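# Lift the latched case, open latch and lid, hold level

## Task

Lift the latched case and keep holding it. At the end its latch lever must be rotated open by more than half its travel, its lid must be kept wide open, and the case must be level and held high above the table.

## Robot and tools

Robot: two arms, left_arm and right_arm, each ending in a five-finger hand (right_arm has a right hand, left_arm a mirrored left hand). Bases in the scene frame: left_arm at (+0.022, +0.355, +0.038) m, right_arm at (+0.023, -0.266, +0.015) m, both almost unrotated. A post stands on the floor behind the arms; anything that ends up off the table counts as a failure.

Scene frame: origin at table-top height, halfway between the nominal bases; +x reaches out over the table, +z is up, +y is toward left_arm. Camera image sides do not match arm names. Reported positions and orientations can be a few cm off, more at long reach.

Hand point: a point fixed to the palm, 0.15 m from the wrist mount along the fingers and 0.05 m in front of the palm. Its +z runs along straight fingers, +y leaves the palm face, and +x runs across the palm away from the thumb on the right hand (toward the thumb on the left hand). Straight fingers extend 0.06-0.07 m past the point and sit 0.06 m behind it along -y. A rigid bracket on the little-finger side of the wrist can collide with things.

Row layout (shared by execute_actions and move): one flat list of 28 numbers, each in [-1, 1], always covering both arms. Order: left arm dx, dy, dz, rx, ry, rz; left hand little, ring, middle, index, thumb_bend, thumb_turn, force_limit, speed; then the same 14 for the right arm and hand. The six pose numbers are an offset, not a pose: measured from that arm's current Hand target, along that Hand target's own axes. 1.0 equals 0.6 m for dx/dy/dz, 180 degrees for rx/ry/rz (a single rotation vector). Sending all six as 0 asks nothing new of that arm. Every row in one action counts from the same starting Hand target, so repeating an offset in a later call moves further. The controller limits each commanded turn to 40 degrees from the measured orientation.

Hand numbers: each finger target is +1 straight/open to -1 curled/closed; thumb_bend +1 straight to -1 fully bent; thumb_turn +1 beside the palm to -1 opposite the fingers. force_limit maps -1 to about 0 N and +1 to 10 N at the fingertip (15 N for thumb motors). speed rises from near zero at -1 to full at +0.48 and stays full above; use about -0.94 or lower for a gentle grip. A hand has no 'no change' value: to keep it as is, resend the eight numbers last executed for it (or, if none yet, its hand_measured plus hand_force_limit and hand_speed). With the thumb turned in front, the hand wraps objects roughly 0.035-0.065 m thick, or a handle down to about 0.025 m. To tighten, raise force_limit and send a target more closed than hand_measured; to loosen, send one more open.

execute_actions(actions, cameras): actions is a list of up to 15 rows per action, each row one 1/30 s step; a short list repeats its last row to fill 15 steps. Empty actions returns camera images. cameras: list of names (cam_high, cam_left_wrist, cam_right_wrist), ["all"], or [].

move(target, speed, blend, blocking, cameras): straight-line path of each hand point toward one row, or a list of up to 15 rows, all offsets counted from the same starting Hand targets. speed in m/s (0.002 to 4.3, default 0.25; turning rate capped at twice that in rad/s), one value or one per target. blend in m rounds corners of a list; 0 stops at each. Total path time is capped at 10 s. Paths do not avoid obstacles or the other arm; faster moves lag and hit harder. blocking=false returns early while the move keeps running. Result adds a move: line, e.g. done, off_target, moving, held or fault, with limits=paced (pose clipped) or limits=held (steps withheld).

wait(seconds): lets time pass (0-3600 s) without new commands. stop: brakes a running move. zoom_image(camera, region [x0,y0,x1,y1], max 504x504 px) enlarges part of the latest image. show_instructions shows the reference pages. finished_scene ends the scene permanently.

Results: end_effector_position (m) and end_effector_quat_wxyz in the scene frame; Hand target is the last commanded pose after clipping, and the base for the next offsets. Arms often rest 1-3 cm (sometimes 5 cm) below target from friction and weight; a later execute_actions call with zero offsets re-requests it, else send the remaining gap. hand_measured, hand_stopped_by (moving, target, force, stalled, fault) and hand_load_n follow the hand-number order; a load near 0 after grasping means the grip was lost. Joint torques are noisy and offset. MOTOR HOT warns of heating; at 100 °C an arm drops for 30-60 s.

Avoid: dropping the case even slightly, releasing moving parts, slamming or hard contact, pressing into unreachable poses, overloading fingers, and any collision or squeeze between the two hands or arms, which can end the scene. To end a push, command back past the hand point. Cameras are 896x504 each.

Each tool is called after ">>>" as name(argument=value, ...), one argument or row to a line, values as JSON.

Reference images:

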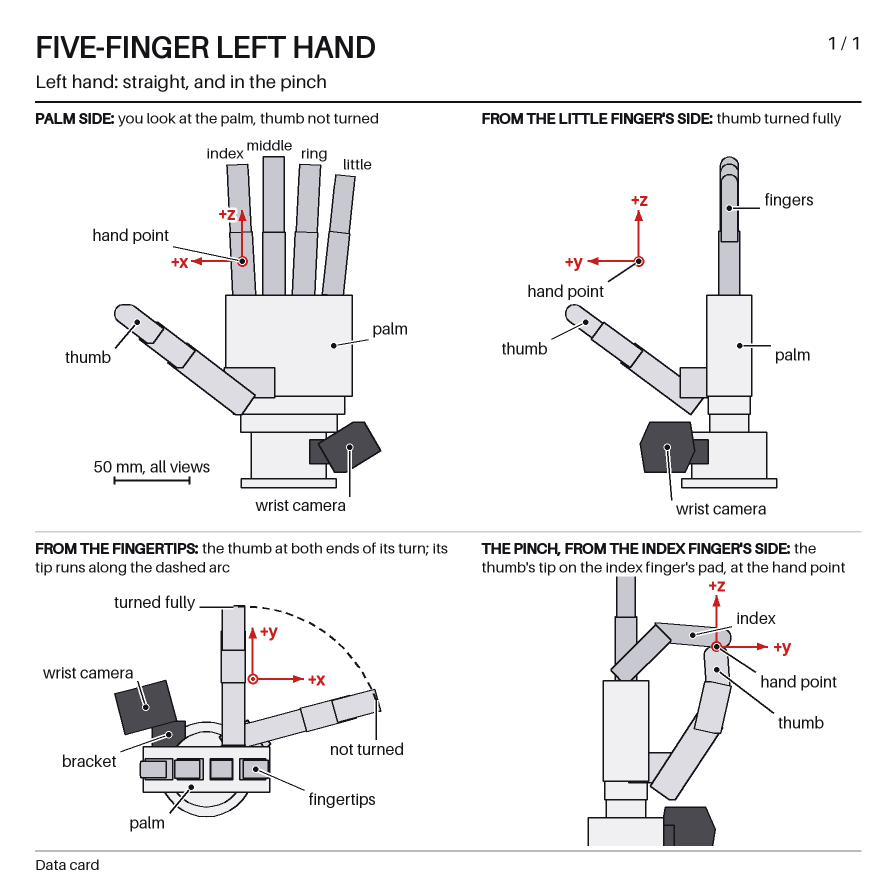

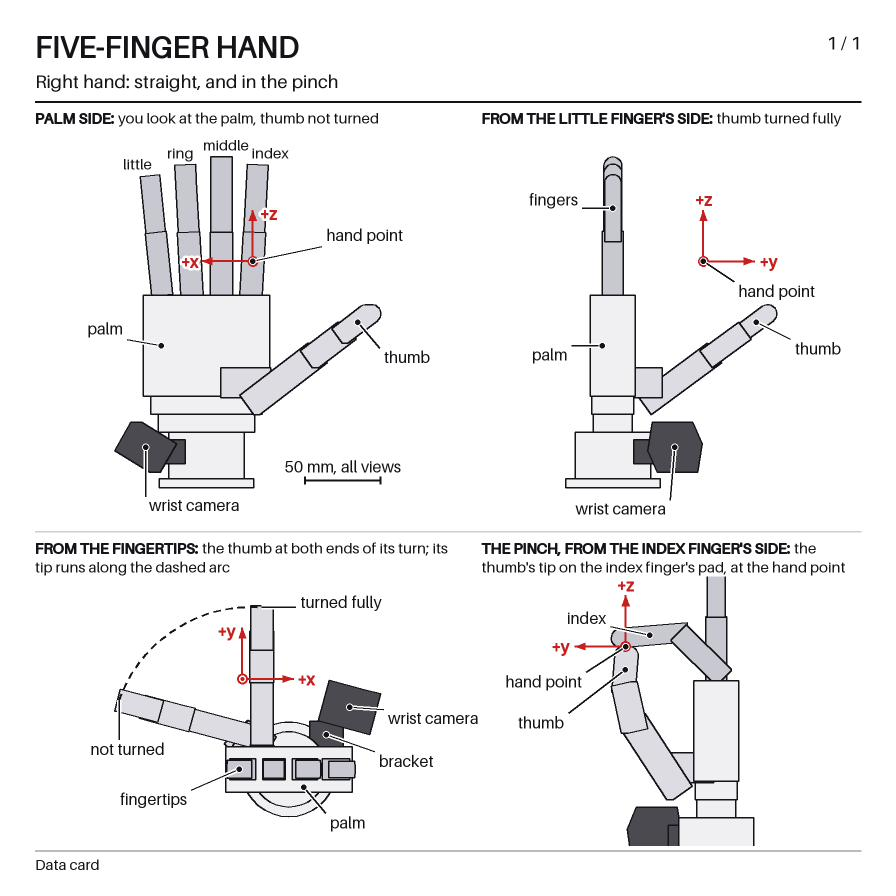

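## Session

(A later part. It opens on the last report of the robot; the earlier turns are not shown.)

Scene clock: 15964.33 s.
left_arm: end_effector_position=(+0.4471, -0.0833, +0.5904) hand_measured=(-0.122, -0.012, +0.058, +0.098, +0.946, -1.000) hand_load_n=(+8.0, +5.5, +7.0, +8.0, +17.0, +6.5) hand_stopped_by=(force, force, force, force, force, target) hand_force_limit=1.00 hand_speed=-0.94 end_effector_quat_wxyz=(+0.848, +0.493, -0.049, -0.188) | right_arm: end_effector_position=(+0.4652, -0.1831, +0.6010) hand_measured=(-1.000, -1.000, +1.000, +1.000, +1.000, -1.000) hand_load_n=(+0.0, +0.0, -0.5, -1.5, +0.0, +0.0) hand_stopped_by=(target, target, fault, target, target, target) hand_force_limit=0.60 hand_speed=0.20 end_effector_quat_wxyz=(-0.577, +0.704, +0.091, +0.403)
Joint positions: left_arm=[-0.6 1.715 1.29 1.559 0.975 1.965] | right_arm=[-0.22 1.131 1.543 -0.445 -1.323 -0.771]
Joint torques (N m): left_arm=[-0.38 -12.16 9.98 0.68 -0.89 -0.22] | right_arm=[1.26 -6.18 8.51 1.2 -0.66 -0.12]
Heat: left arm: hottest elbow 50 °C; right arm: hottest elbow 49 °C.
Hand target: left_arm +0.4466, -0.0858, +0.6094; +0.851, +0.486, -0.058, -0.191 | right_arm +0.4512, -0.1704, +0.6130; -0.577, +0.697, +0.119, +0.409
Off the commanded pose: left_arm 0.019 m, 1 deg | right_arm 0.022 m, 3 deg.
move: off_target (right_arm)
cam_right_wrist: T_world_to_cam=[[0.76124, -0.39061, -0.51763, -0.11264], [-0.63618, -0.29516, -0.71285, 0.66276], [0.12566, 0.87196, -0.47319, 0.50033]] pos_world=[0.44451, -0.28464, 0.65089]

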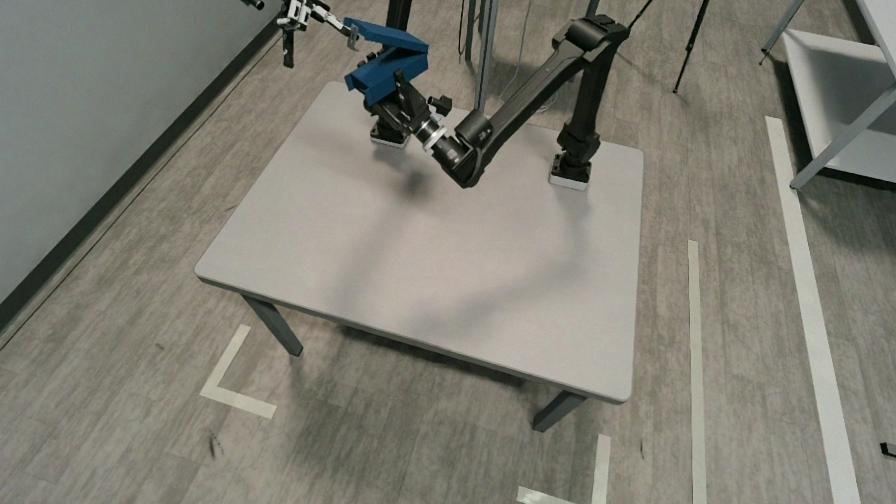

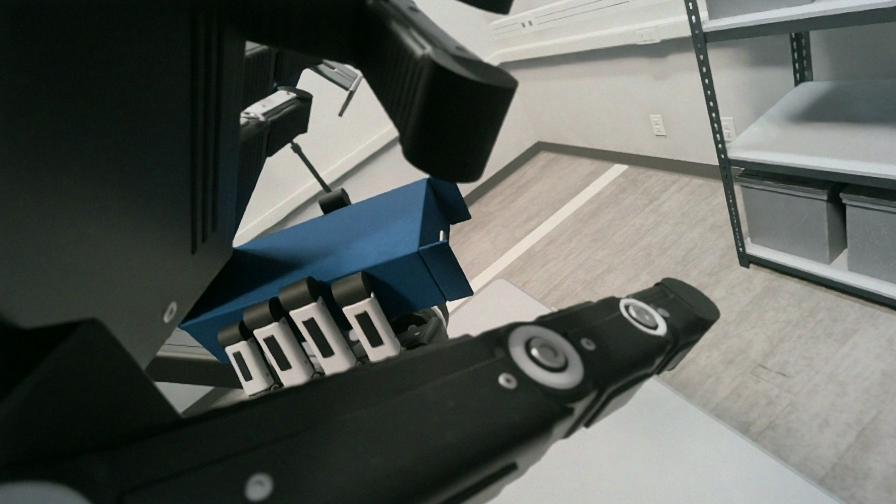

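>>> move(
  target=[
    [0,0,0,0,0,0,-0.9,-0.9,-0.8,-0.8,0.3,-1,1.0,-0.94,-0.025,-0.005,0,0,0,0,-1,-1,1,1,1,-1,0.6,0.2],
  ],
  speed=0.03,
  cameras=["cam_high","cam_right_wrist"],
)

>>> zoom_image(
  camera="cam_right_wrist",
  region=[220, 20, 400, 200],
)

>>> zoom_image(
  camera="cam_high",
  region=[310, 0, 410, 90],
)

Scene clock: 15980.87 s.
left_arm: end_effector_position=(+0.4437, -0.0832, +0.5909) hand_measured=(-0.122, -0.012, +0.058, +0.098, +0.946, -1.000) hand_load_n=(+8.0, +5.5, +6.5, +6.5, +17.5, +6.0) hand_stopped_by=(force, force, force, force, force, target) hand_force_limit=1.00 hand_speed=-0.94 end_effector_quat_wxyz=(+0.849, +0.494, -0.058, -0.179) | right_arm: end_effector_position=(+0.4611, -0.1837, +0.5892) hand_measured=(-1.000, -1.000, +1.000, +1.000, +1.000, -1.000) hand_load_n=(+0.0, +0.0, -1.5, -1.5, +0.0, +0.5) hand_stopped_by=(target, target, fault, target, target, target) hand_force_limit=0.60 hand_speed=0.20 end_effector_quat_wxyz=(-0.574, +0.707, +0.081, +0.406)
Joint positions: left_arm=[-0.602 1.715 1.29 1.564 0.981 1.987] | right_arm=[-0.22 1.104 1.496 -0.439 -1.301 -0.775]
Joint torques (N m): left_arm=[-0.26 -11.75 9.91 0.44 -1.16 -0.46] | right_arm=[1.9 -6.65 8.31 1.39 -1.25 -0.11]
Heat: left arm: hottest elbow 50 °C; right arm: hottest elbow 47 °C.
Hand target: left_arm +0.4466, -0.0857, +0.6094; +0.851, +0.486, -0.058, -0.191 | right_arm +0.4397, -0.1649, +0.6047; -0.577, +0.697, +0.119, +0.409
Off the commanded pose: left_arm 0.019 m, 2 deg | right_arm 0.032 m, 5 deg.
move: off_target (right_arm)
cam_right_wrist: T_world_to_cam=[[0.74757, -0.4065, -0.52526, -0.10801], [-0.64937, -0.28121, -0.70657, 0.65644], [0.13951, 0.8693, -0.47419, 0.48949]] pos_world=[0.43873, -0.28482, 0.6392]

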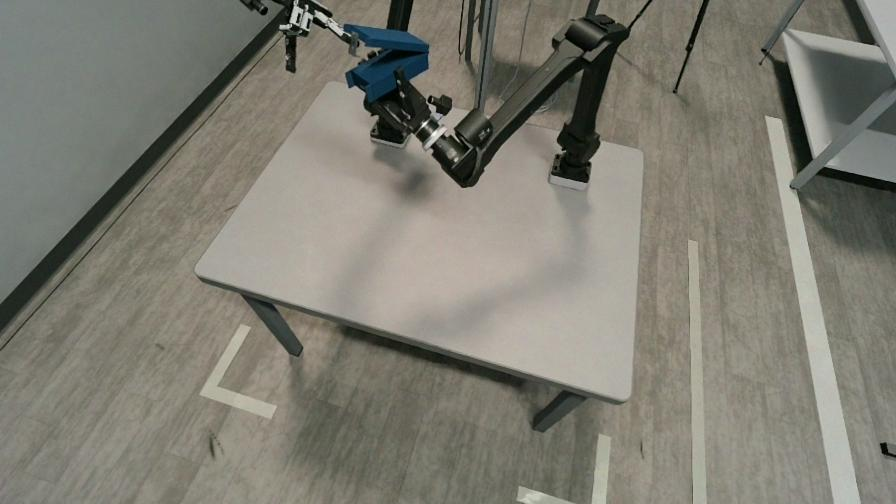

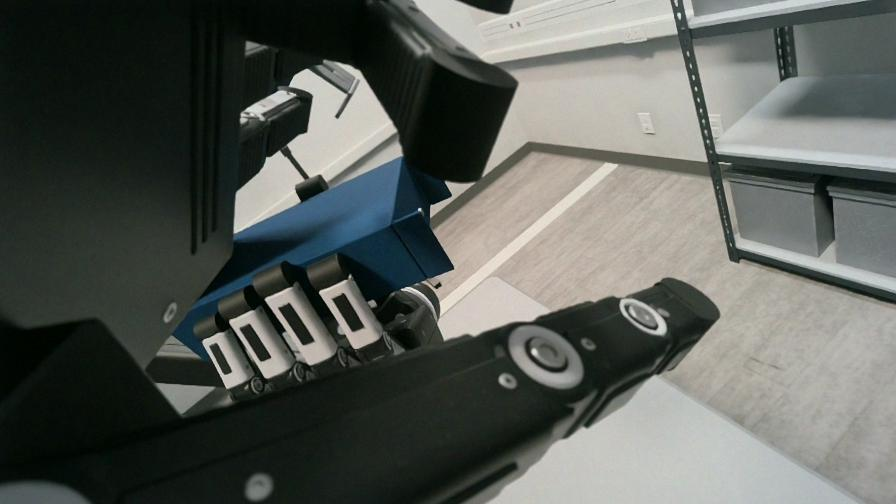

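Scaled by 2.800 from the camera's image (finer frame: 1280x720).

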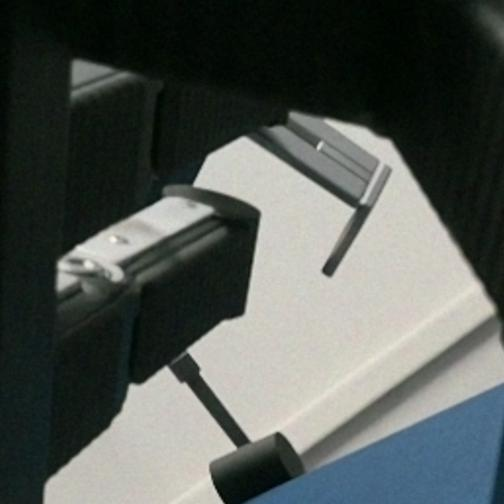

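Scaled by 5.040 from the camera's image (finer frame: 1280x720).

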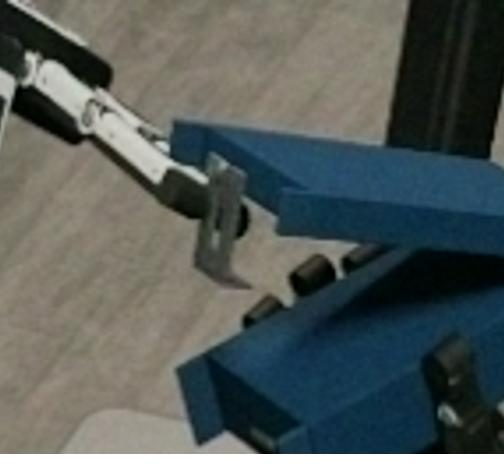

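>>> move(
  target=[
    [0,0,0,0,0,0,-0.9,-0.9,-0.8,-0.8,0.3,-1,1.0,-0.94,0.02,-0.003,0,0,0,0,-1,-1,1,1,1,-1,0.6,0.2],
    [0,0,0,0,0,0,-0.9,-0.9,-0.8,-0.8,0.3,-1,1.0,-0.94,0.002,-0.01,0,0,0,0.0667,-1,-1,1,1,1,-1,0.6,0.2],
  ],
  speed=0.04,
  cameras=["cam_high","cam_right_wrist"],
)

>>> zoom_image(
  camera="cam_right_wrist",
  region=[220, 20, 400, 200],
)

>>> zoom_image(
  camera="cam_high",
  region=[310, 0, 410, 90],
)

Scene clock: 15998.60 s.
left_arm: end_effector_position=(+0.4436, -0.0832, +0.5910) hand_measured=(-0.122, -0.012, +0.058, +0.098, +0.946, -1.000) hand_load_n=(+8.0, +5.5, +6.5, +6.0, +17.5, +5.5) hand_stopped_by=(force, force, force, force, force, target) hand_force_limit=1.00 hand_speed=-0.94 end_effector_quat_wxyz=(+0.849, +0.494, -0.059, -0.178) | right_arm: end_effector_position=(+0.4521, -0.1780, +0.5850) hand_measured=(-1.000, -1.000, +1.000, +1.000, +1.000, -1.000) hand_load_n=(+0.0, +0.0, +0.0, -2.0, +0.0, +0.0) hand_stopped_by=(target, target, fault, target, target, target) hand_force_limit=0.60 hand_speed=0.20 end_effector_quat_wxyz=(-0.609, +0.712, +0.017, +0.349)
Joint positions: left_arm=[-0.602 1.715 1.29 1.564 0.981 1.989] | right_arm=[-0.22 1.109 1.495 -0.439 -1.306 -0.594]
Joint torques (N m): left_arm=[-0.26 -12.16 9.87 0.36 -1.18 -0.48] | right_arm=[1.38 -5.07 11.9 0.85 -1.36 0.12]
Heat: left arm: hottest elbow 50 °C; right arm: hottest elbow 45 °C.
Hand target: left_arm +0.4467, -0.0857, +0.6094; +0.851, +0.486, -0.058, -0.191 | right_arm +0.4366, -0.1635, +0.6097; -0.617, +0.705, +0.046, +0.346
Off the commanded pose: left_arm 0.019 m, 2 deg | right_arm 0.033 m, 4 deg.
move: off_target (right_arm)
cam_right_wrist: T_world_to_cam=[[0.64966, -0.35198, -0.67383, 0.0398], [-0.75748, -0.22439, -0.61309, 0.65359], [0.06459, 0.90871, -0.4124, 0.48862]] pos_world=[0.43766, -0.28334, 0.62903]

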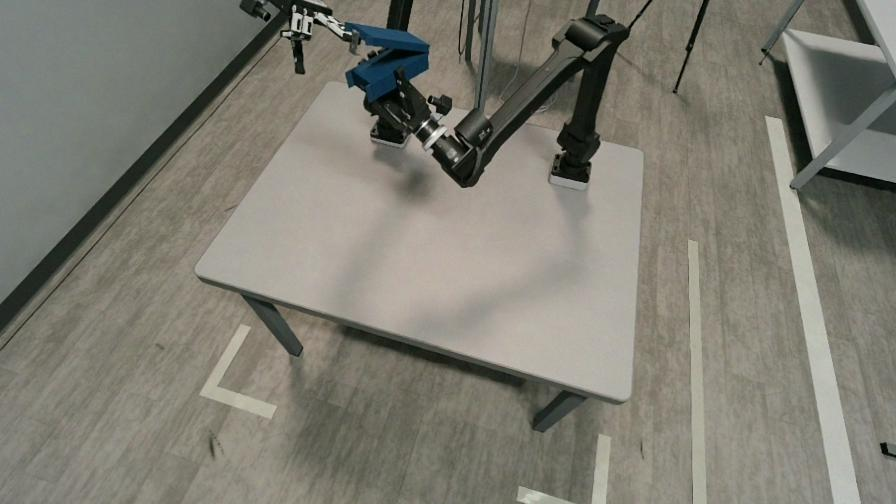

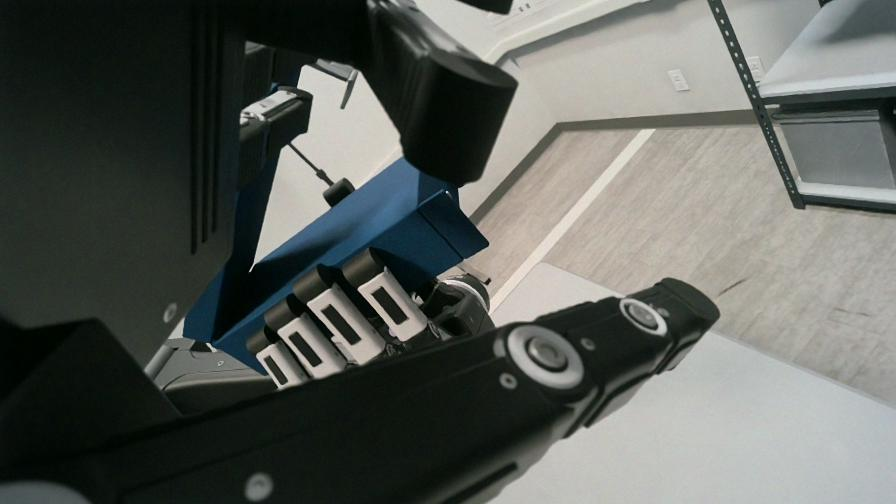

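Scaled by 2.800 from the camera's image (finer frame: 1280x720).

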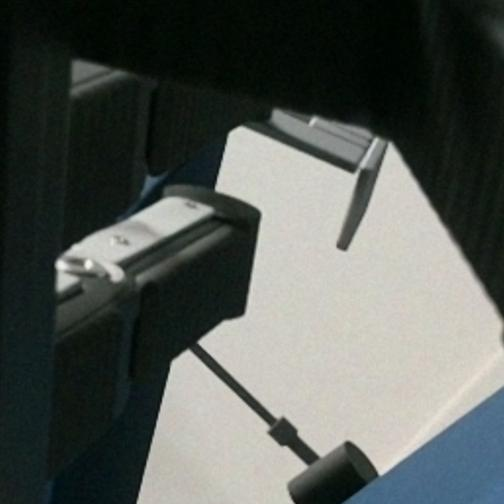

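Scaled by 5.040 from the camera's image (finer frame: 1280x720).

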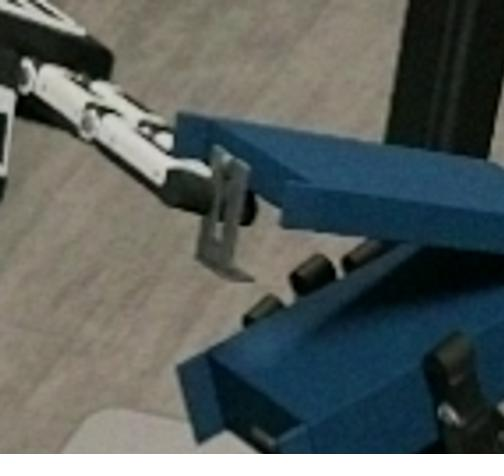

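>>> move(
  target=[
    [0,0,0,0,0,0,-0.9,-0.9,-0.8,-0.8,0.3,-1,1.0,-0.94,-0.025,0.0,0,0,0,0,-1,-1,1,1,1,-1,0.6,0.2],
  ],
  speed=0.03,
  cameras=["cam_high","cam_right_wrist"],
)

>>> zoom_image(
  camera="cam_right_wrist",
  region=[220, 20, 400, 200],
)

>>> zoom_image(
  camera="cam_high",
  region=[310, 0, 410, 90],
)

Scene clock: 16005.90 s.
left_arm: end_effector_position=(+0.4428, -0.0836, +0.5910) hand_measured=(-0.122, -0.012, +0.058, +0.098, +0.946, -1.000) hand_load_n=(+8.0, +5.0, +6.5, +6.0, +17.5, +5.5) hand_stopped_by=(force, force, force, force, force, target) hand_force_limit=1.00 hand_speed=-0.94 end_effector_quat_wxyz=(+0.849, +0.494, -0.060, -0.177) | right_arm: end_effector_position=(+0.4484, -0.1776, +0.5883) hand_measured=(-1.000, -1.000, +1.000, +1.000, +1.000, -1.000) hand_load_n=(+0.0, +0.0, +0.0, -1.5, +0.0, +0.0) hand_stopped_by=(target, target, fault, target, target, target) hand_force_limit=0.60 hand_speed=0.20 end_effector_quat_wxyz=(-0.607, +0.711, +0.017, +0.354)
Joint positions: left_arm=[-0.603 1.715 1.29 1.564 0.982 1.993] | right_arm=[-0.22 1.098 1.493 -0.439 -1.298 -0.593]
Joint torques (N m): left_arm=[0.09 -12.04 9.88 0.42 -1.24 -0.51] | right_arm=[2.2 -6.42 8.4 1.14 -1.32 0.12]
Heat: left arm: hottest elbow 50 °C; right arm: hottest elbow 44 °C.
Hand target: left_arm +0.4466, -0.0858, +0.6094; +0.851, +0.486, -0.058, -0.191 | right_arm +0.4252, -0.1580, +0.6016; -0.617, +0.705, +0.046, +0.346
Off the commanded pose: left_arm 0.019 m, 2 deg | right_arm 0.033 m, 4 deg.
move: off_target (right_arm)
cam_right_wrist: T_world_to_cam=[[0.65276, -0.35818, -0.66755, 0.03838], [-0.75388, -0.22025, -0.619, 0.65554], [0.07469, 0.9073, -0.41379, 0.48579]] pos_world=[0.43286, -0.28263, 0.63242]

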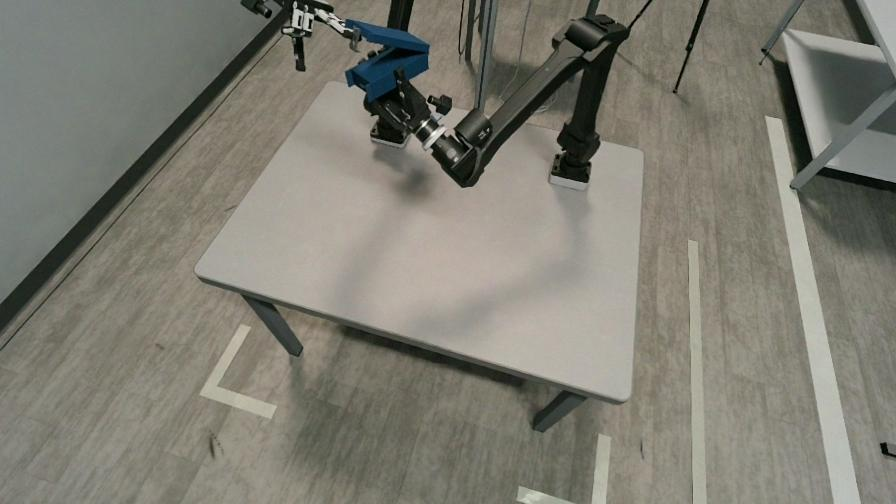

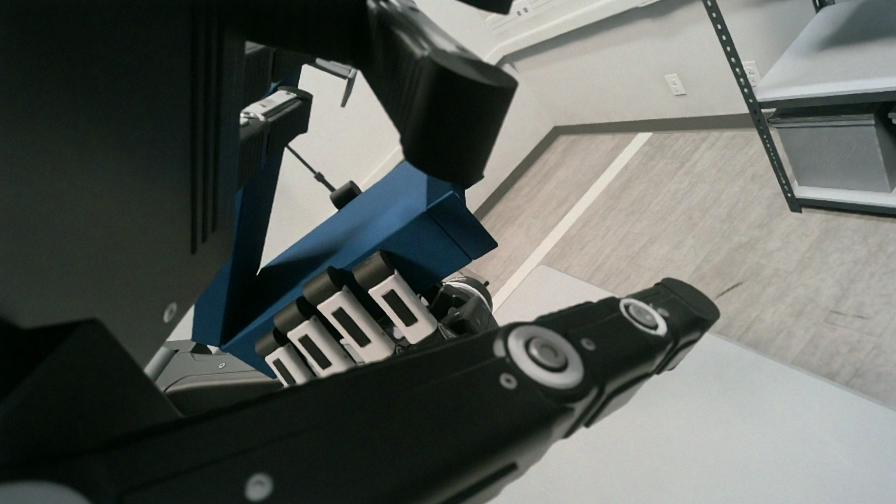

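Scaled by 2.800 from the camera's image (finer frame: 1280x720).

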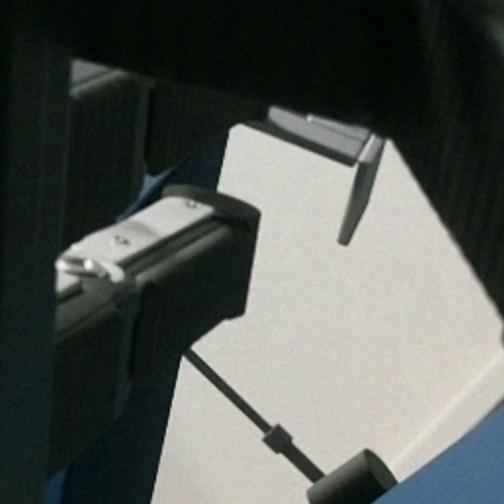

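Scaled by 5.040 from the camera's image (finer frame: 1280x720).

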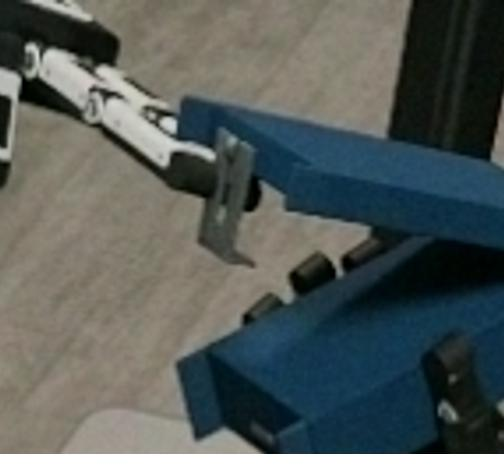

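>>> move(
  target=[
    [0,0,0,0,0,0,-0.9,-0.9,-0.8,-0.8,0.3,-1,1.0,-0.94,0,0,-0.025,0,0,0,-1,-1,1,1,1,-1,0.6,0.2],
  ],
  speed=0.03,
  cameras=["cam_high","cam_right_wrist"],
)

>>> zoom_image(
  camera="cam_right_wrist",
  region=[220, 20, 400, 200],
)

>>> zoom_image(
  camera="cam_high",
  region=[320, 0, 400, 70],
)

Scene clock: 16035.53 s.
left_arm: end_effector_position=(+0.4382, -0.0877, +0.5902) hand_measured=(-0.122, -0.012, +0.058, +0.098, +0.946, -1.000) hand_load_n=(+7.5, +4.5, +6.0, +6.5, +18.0, +6.0) hand_stopped_by=(force, force, force, force, force, target) hand_force_limit=1.00 hand_speed=-0.94 end_effector_quat_wxyz=(+0.847, +0.496, -0.064, -0.181) | right_arm: end_effector_position=(+0.4399, -0.1809, +0.5914) hand_measured=(-1.000, -1.000, +1.000, +1.000, +1.000, -1.000) hand_load_n=(+0.0, +0.0, +0.0, -1.0, +0.0, +0.5) hand_stopped_by=(target, target, fault, target, target, target) hand_force_limit=0.60 hand_speed=0.20 end_effector_quat_wxyz=(-0.611, +0.709, +0.027, +0.350)
Joint positions: left_arm=[-0.611 1.715 1.29 1.564 0.989 1.994] | right_arm=[-0.239 1.09 1.493 -0.439 -1.34 -0.593]
Joint torques (N m): left_arm=[0.15 -12.22 9.88 0.44 -1.57 -0.52] | right_arm=[0.09 -6.3 8.05 0.99 -1.35 0.1]
Heat: left arm: hottest elbow 50 °C; right arm: hottest elbow 44 °C.
Hand target: left_arm +0.4467, -0.0857, +0.6094; +0.851, +0.486, -0.058, -0.191 | right_arm +0.4188, -0.1717, +0.6016; -0.617, +0.705, +0.046, +0.346
Off the commanded pose: left_arm 0.021 m, 2 deg | right_arm 0.025 m, 2 deg.
move: off_target (right_arm)
cam_right_wrist: T_world_to_cam=[[0.66573, -0.34373, -0.66231, 0.03861], [-0.74395, -0.23696, -0.62481, 0.64636], [0.05782, 0.90868, -0.41347, 0.49819]] pos_world=[0.42635, -0.28626, 0.63541]

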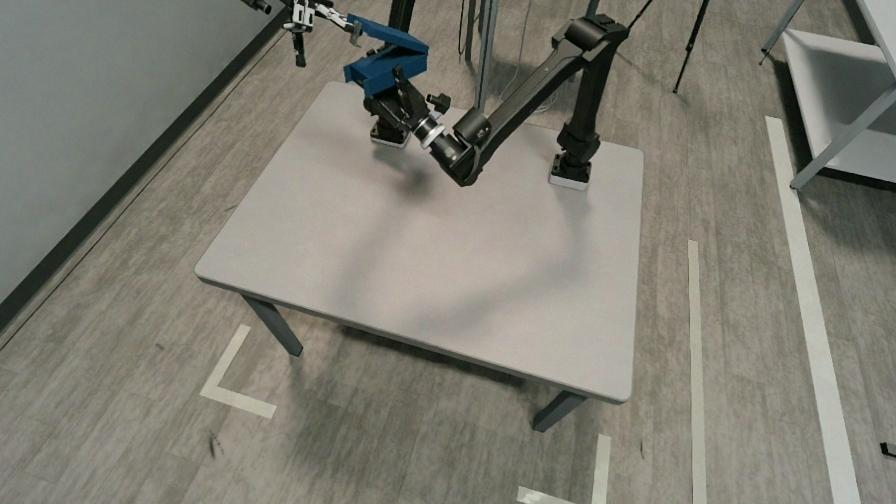

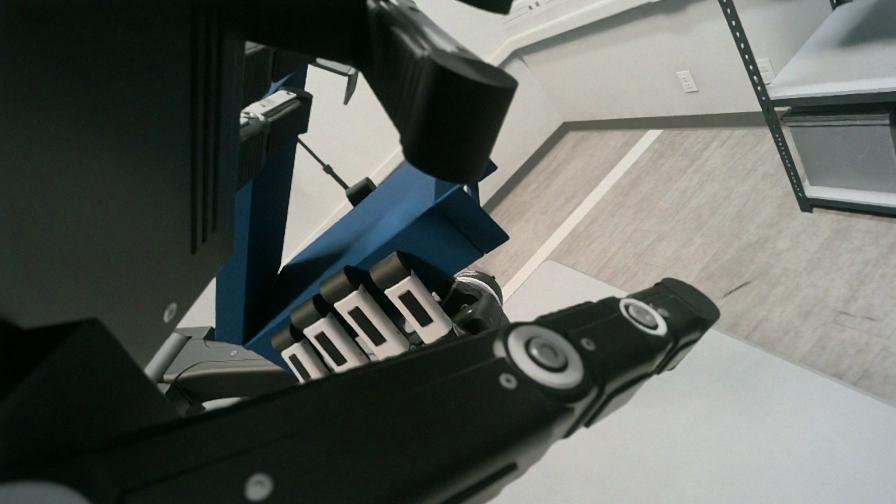

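Scaled by 2.800 from the camera's image (finer frame: 1280x720).

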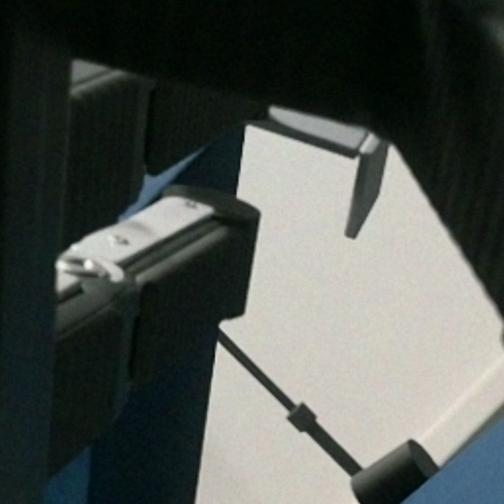

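Scaled by 6.300 from the camera's image (finer frame: 1280x720).

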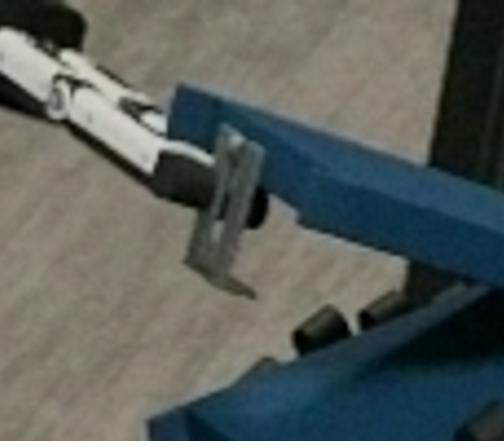

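>>> move(
  target=[
    [0,0,0,0,0,0,-0.9,-0.9,-0.8,-0.8,0.3,-1,1.0,-0.94,0.03,0,0,0,0,0,-1,-1,1,1,1,-1,0.6,0.2],
    [0,0,0,0,0,0,-0.9,-0.9,-0.8,-0.8,0.3,-1,1.0,-0.94,0.0127,-0.0065,0,0,0,0.0556,-1,-1,1,1,1,-1,0.6,0.2],
  ],
  speed=0.04,
  cameras=["cam_high","cam_right_wrist"],
)

>>> zoom_image(
  camera="cam_right_wrist",
  region=[220, 20, 400, 200],
)

>>> zoom_image(
  camera="cam_high",
  region=[320, 0, 400, 70],
)

Scene clock: 16068.77 s.
left_arm: end_effector_position=(+0.4386, -0.0881, +0.5903) hand_measured=(-0.122, -0.012, +0.058, +0.098, +0.946, -1.000) hand_load_n=(+7.0, +4.5, +6.5, +7.0, +17.5, +6.5) hand_stopped_by=(force, force, force, force, force, target) hand_force_limit=1.00 hand_speed=-0.94 end_effector_quat_wxyz=(+0.847, +0.495, -0.061, -0.184) | right_arm: end_effector_position=(+0.4357, -0.1784, +0.5865) hand_measured=(-1.000, -1.000, +1.000, +1.000, +1.000, -1.000) hand_load_n=(+0.0, +0.0, +0.5, -6.5, +0.0, +0.0) hand_stopped_by=(target, target, fault, target, target, target) hand_force_limit=0.60 hand_speed=0.20 end_effector_quat_wxyz=(-0.640, +0.710, -0.029, +0.291)
Joint positions: left_arm=[-0.612 1.715 1.29 1.564 0.986 1.985] | right_arm=[-0.244 1.11 1.498 -0.439 -1.36 -0.437]
Joint torques (N m): left_arm=[0.26 -11.93 9.84 0.46 -1.4 -0.42] | right_arm=[-0.38 -5.01 11.74 0.66 -0.93 0.24]
Heat: left arm: hottest elbow 50 °C; right arm: hottest elbow 44 °C.
Hand target: left_arm +0.4466, -0.0857, +0.6094; +0.851, +0.486, -0.058, -0.191 | right_arm +0.4226, -0.1735, +0.6090; -0.645, +0.707, -0.016, +0.291
Off the commanded pose: left_arm 0.021 m, 1 deg | right_arm 0.026 m, 2 deg.
move: off_target (right_arm)
cam_right_wrist: T_world_to_cam=[[0.55829, -0.28027, -0.78087, 0.16659], [-0.82954, -0.20364, -0.52, 0.62251], [-0.01328, 0.93807, -0.34619, 0.49086]] pos_world=[0.42991, -0.287, 0.62372]

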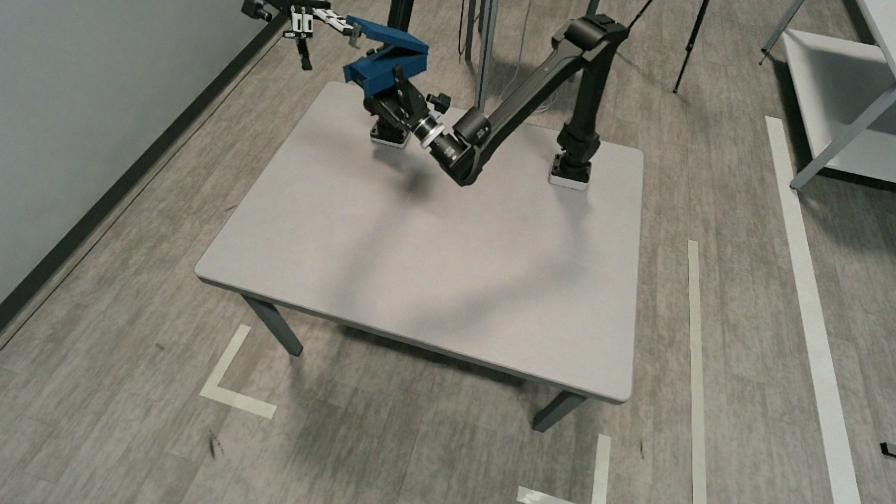

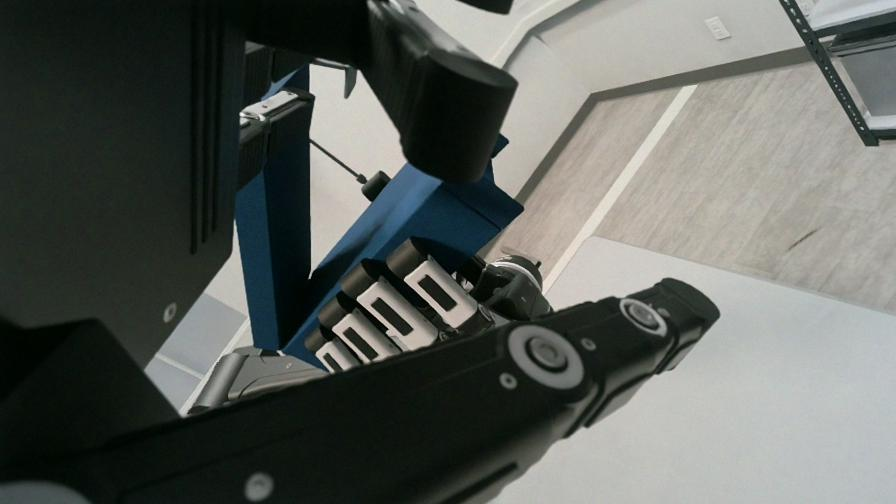

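Scaled by 2.800 from the camera's image (finer frame: 1280x720).

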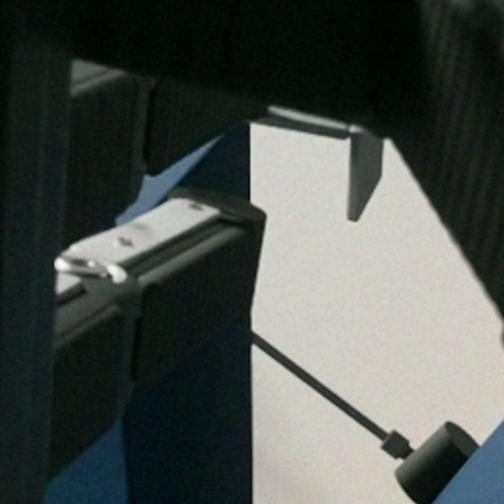

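Scaled by 6.300 from the camera's image (finer frame: 1280x720).

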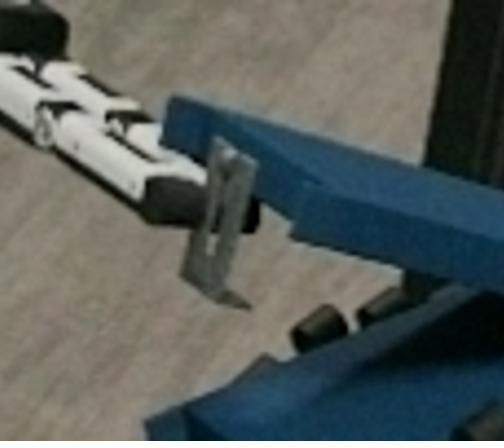

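>>> move(
  target=[
    [0,0,0,0,0,0,-0.9,-0.9,-0.8,-0.8,0.3,-1,1.0,-0.94,-0.025,0.008,0,0,0,0,-1,-1,1,1,1,-1,0.6,0.2],
  ],
  speed=0.03,
  cameras=["cam_high","cam_right_wrist"],
)

>>> zoom_image(
  camera="cam_right_wrist",
  region=[220, 20, 400, 200],
)

>>> zoom_image(
  camera="cam_high",
  region=[320, 0, 400, 70],
)

Scene clock: 16108.60 s.
left_arm: end_effector_position=(+0.4386, -0.0882, +0.5902) hand_measured=(-0.122, -0.012, +0.058, +0.098, +0.946, -1.000) hand_load_n=(+7.0, +4.5, +6.5, +7.0, +17.5, +6.5) hand_stopped_by=(force, force, force, force, force, target) hand_force_limit=1.00 hand_speed=-0.94 end_effector_quat_wxyz=(+0.846, +0.496, -0.061, -0.185) | right_arm: end_effector_position=(+0.4343, -0.1785, +0.5844) hand_measured=(-1.000, -1.000, +1.000, +1.000, +1.000, -1.000) hand_load_n=(+0.0, +0.0, +0.5, -4.0, +0.0, +0.0) hand_stopped_by=(target, target, fault, target, target, target) hand_force_limit=0.60 hand_speed=0.20 end_effector_quat_wxyz=(-0.639, +0.710, -0.035, +0.293)
Joint positions: left_arm=[-0.612 1.715 1.29 1.564 0.986 1.984] | right_arm=[-0.244 1.1 1.486 -0.439 -1.347 -0.432]
Joint torques (N m): left_arm=[0.62 -12.28 9.94 0.43 -1.41 -0.4] | right_arm=[0.32 -6.65 8.44 1.17 -1.19 0.21]
Heat: left arm: hottest elbow 50 °C; right arm: hottest elbow 46 °C.
Hand target: left_arm +0.4466, -0.0857, +0.6094; +0.851, +0.486, -0.058, -0.191 | right_arm +0.4118, -0.1683, +0.5987; -0.645, +0.707, -0.016, +0.291
Off the commanded pose: left_arm 0.021 m, 1 deg | right_arm 0.029 m, 2 deg.
move: off_target (right_arm)
cam_right_wrist: T_world_to_cam=[[0.55007, -0.28603, -0.78461, 0.17054], [-0.83511, -0.19192, -0.51552, 0.62208], [-0.00313, 0.93881, -0.34443, 0.48494]] pos_world=[0.42722, -0.28709, 0.62152]

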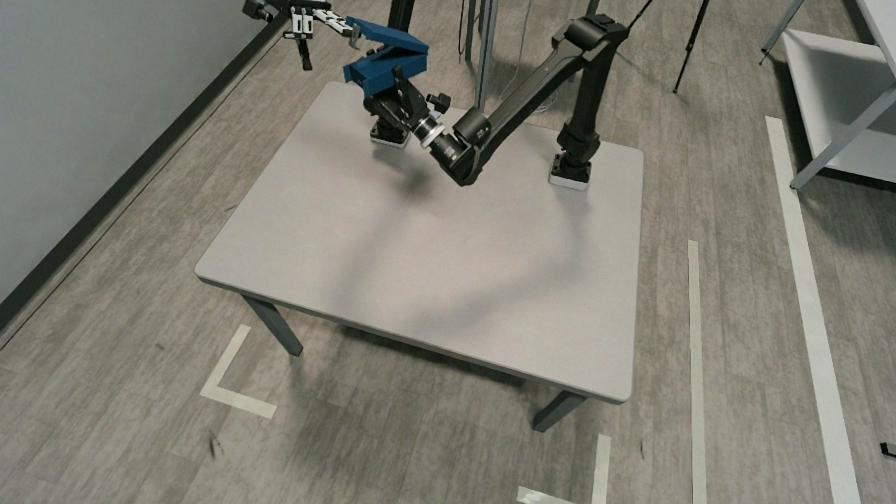

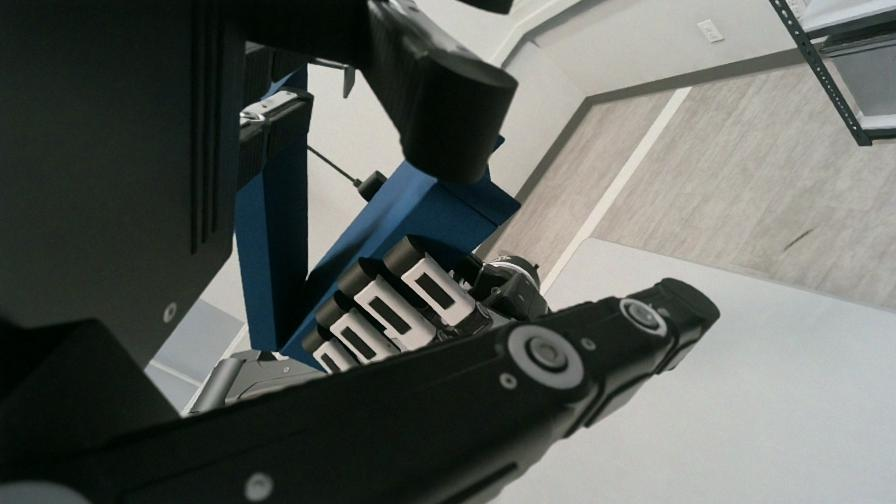

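Scaled by 2.800 from the camera's image (finer frame: 1280x720).

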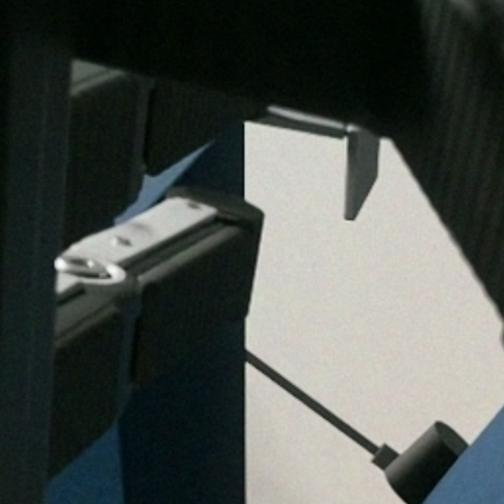

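Scaled by 6.300 from the camera's image (finer frame: 1280x720).

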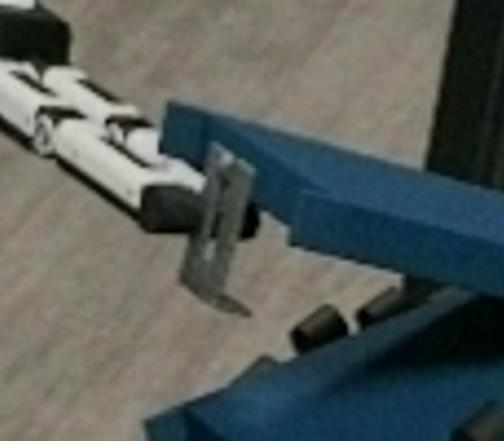

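>>> move(
  target=[
    [0,0,0,0,0,0,-0.9,-0.9,-0.8,-0.8,0.3,-1,1.0,-0.94,0.02,0,0,0,0,0,-1,-1,1,1,1,-1,0.6,0.2],
    [0,0,0,0,0,0,-0.9,-0.9,-0.8,-0.8,0.3,-1,1.0,-0.94,-0.0315,-0.0143,0,0,0,0.1722,-1,-1,1,1,1,-1,0.6,0.2],
  ],
  speed=0.06,
  cameras=["cam_high","cam_right_wrist"],
)

>>> zoom_image(
  camera="cam_high",
  region=[320, 0, 400, 70],
)

Scene clock: 16162.33 s.
left_arm: end_effector_position=(+0.4391, -0.0879, +0.5908) hand_measured=(-0.122, -0.012, +0.058, +0.098, +0.946, -1.000) hand_load_n=(+7.0, +4.5, +6.0, +6.5, +18.0, +6.0) hand_stopped_by=(force, force, force, force, force, target) hand_force_limit=1.00 hand_speed=-0.94 end_effector_quat_wxyz=(+0.848, +0.494, -0.060, -0.185) | right_arm: end_effector_position=(+0.4090, -0.1658, +0.5884) hand_measured=(-1.000, -1.000, +1.000, +1.000, +1.000, -1.000) hand_load_n=(+0.0, +0.0, +0.5, -4.5, +0.0, +0.0) hand_stopped_by=(target, target, fault, target, target, target) hand_force_limit=0.60 hand_speed=0.20 end_effector_quat_wxyz=(+0.694, -0.676, +0.222, -0.110)
Joint positions: left_arm=[-0.613 1.715 1.29 1.564 0.981 1.984] | right_arm=[-0.25 1.107 1.466 -0.414 -1.357 0.107]
Joint torques (N m): left_arm=[0.67 -12.16 9.87 0.46 -1.2 -0.41] | right_arm=[-0.09 -5.95 8.62 1.39 -1.09 0.18]
Heat: left arm: hottest elbow 50 °C; right arm: hottest elbow 43 °C.
Hand target: left_arm +0.4466, -0.0858, +0.6094; +0.851, +0.486, -0.058, -0.191 | right_arm +0.3931, -0.1593, +0.5993; +0.699, -0.677, +0.204, -0.108
Off the commanded pose: left_arm 0.020 m, 1 deg | right_arm 0.020 m, 2 deg.
move: off_target (right_arm)
cam_right_wrist: T_world_to_cam=[[0.11243, -0.06, -0.99185, 0.52959], [-0.98819, -0.11131, -0.10528, 0.44004], [-0.10409, 0.99197, -0.07181, 0.36407]] pos_world=[0.4132, -0.28039, 0.59774]

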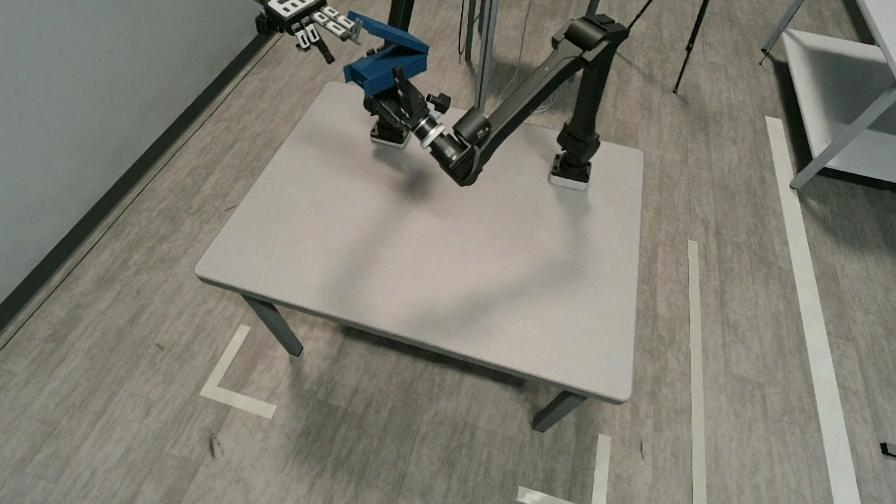

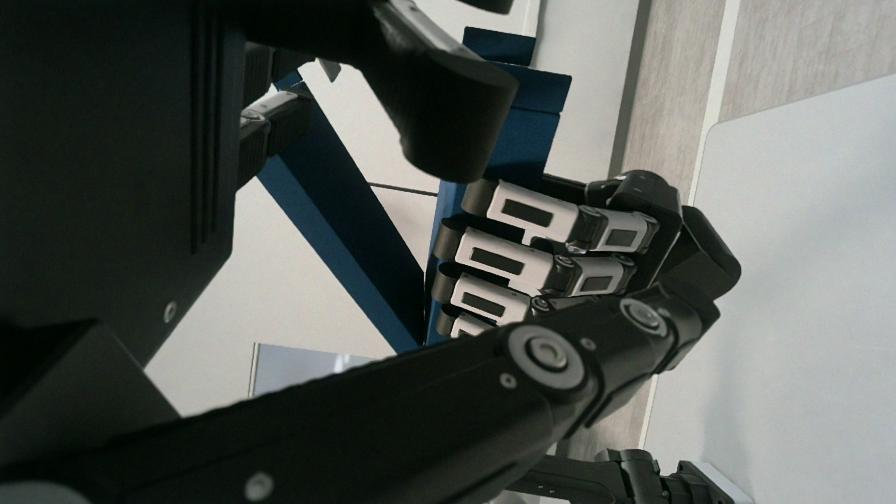

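Scaled by 6.300 from the camera's image (finer frame: 1280x720).

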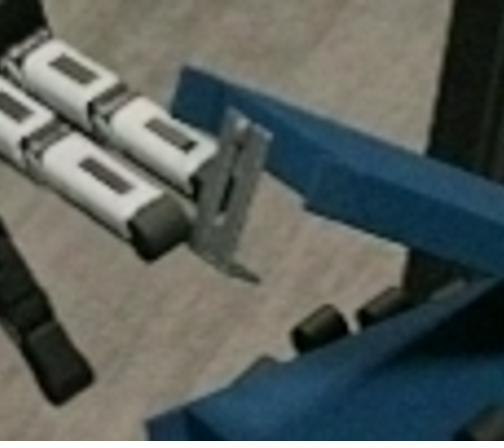

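>>> move(
  target=[
    [0,0,0,0,0,0,-0.9,-0.9,-0.8,-0.8,0.3,-1,1.0,-0.94,0,0,-0.01,0,0,0,-1,-1,1,1,1,-1,0.6,0.2],
    [0,0,0,0,0,0,-0.9,-0.9,-0.8,-0.8,0.3,-1,1.0,-0.94,-0.0515,-0.0143,-0.01,0,0,0.1722,-1,-1,1,1,1,-1,0.6,0.2],
  ],
  speed=0.06,
  cameras=["cam_high","cam_right_wrist"],
)

>>> zoom_image(
  camera="cam_high",
  region=[320, 0, 400, 70],
)

Scene clock: 16177.80 s.
left_arm: end_effector_position=(+0.4416, -0.0878, +0.5907) hand_measured=(-0.122, -0.012, +0.058, +0.098, +0.946, -1.000) hand_load_n=(+7.0, +4.5, +6.5, +7.0, +17.5, +6.5) hand_stopped_by=(force, force, force, force, force, target) hand_force_limit=1.00 hand_speed=-0.94 end_effector_quat_wxyz=(+0.847, +0.492, -0.052, -0.194) | right_arm: end_effector_position=(+0.3730, -0.1550, +0.6025) hand_measured=(-1.000, -1.000, +1.000, +1.000, +1.000, -1.000) hand_load_n=(+0.0, +0.5, +0.0, -0.5, +0.0, -0.5) hand_stopped_by=(target, target, fault, target, target, target) hand_force_limit=0.60 hand_speed=0.20 end_effector_quat_wxyz=(+0.698, -0.594, +0.389, +0.092)
Joint positions: left_arm=[-0.612 1.715 1.29 1.563 0.974 1.961] | right_arm=[-0.26 1.068 1.397 -0.383 -1.393 0.658]
Joint torques (N m): left_arm=[0.62 -11.87 9.94 0.57 -0.85 -0.17] | right_arm=[-0.5 -5.19 8.99 1.55 -0.13 0.16]
Heat: left arm: hottest elbow 50 °C; right arm: hottest elbow 43 °C.
Hand target: left_arm +0.4466, -0.0857, +0.6095; +0.851, +0.486, -0.058, -0.191 | right_arm +0.3640, -0.1521, +0.6120; +0.703, -0.598, +0.378, +0.083
Off the commanded pose: left_arm 0.019 m, 1 deg | right_arm 0.013 m, 2 deg.
move: off_target (right_arm)
cam_right_wrist: T_world_to_cam=[[-0.369, 0.17918, -0.912, 0.71681], [-0.92553, -0.16061, 0.34292, 0.10607], [-0.08503, 0.97062, 0.2251, 0.16123]] pos_world=[0.37638, -0.26789, 0.58106]

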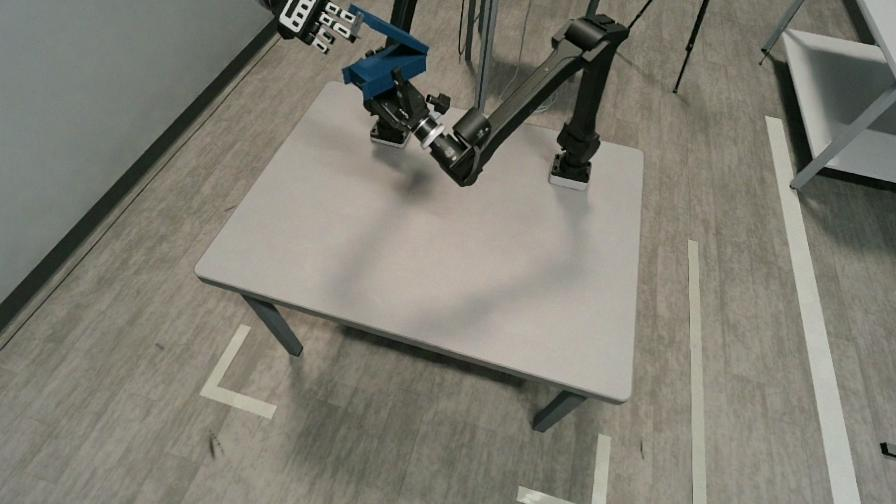

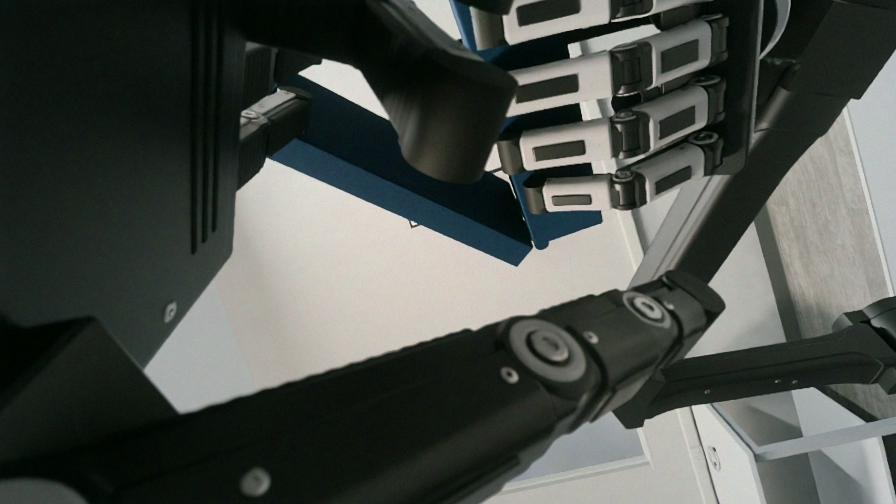

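Scaled by 6.300 from the camera's image (finer frame: 1280x720).

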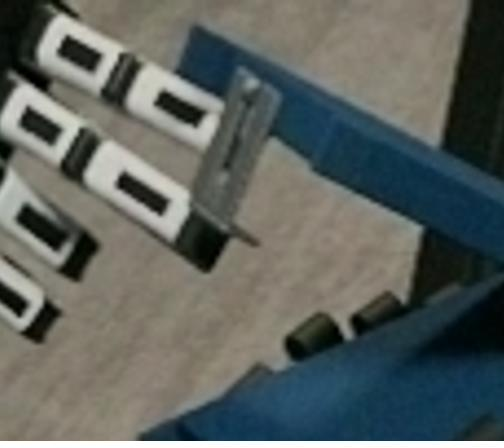

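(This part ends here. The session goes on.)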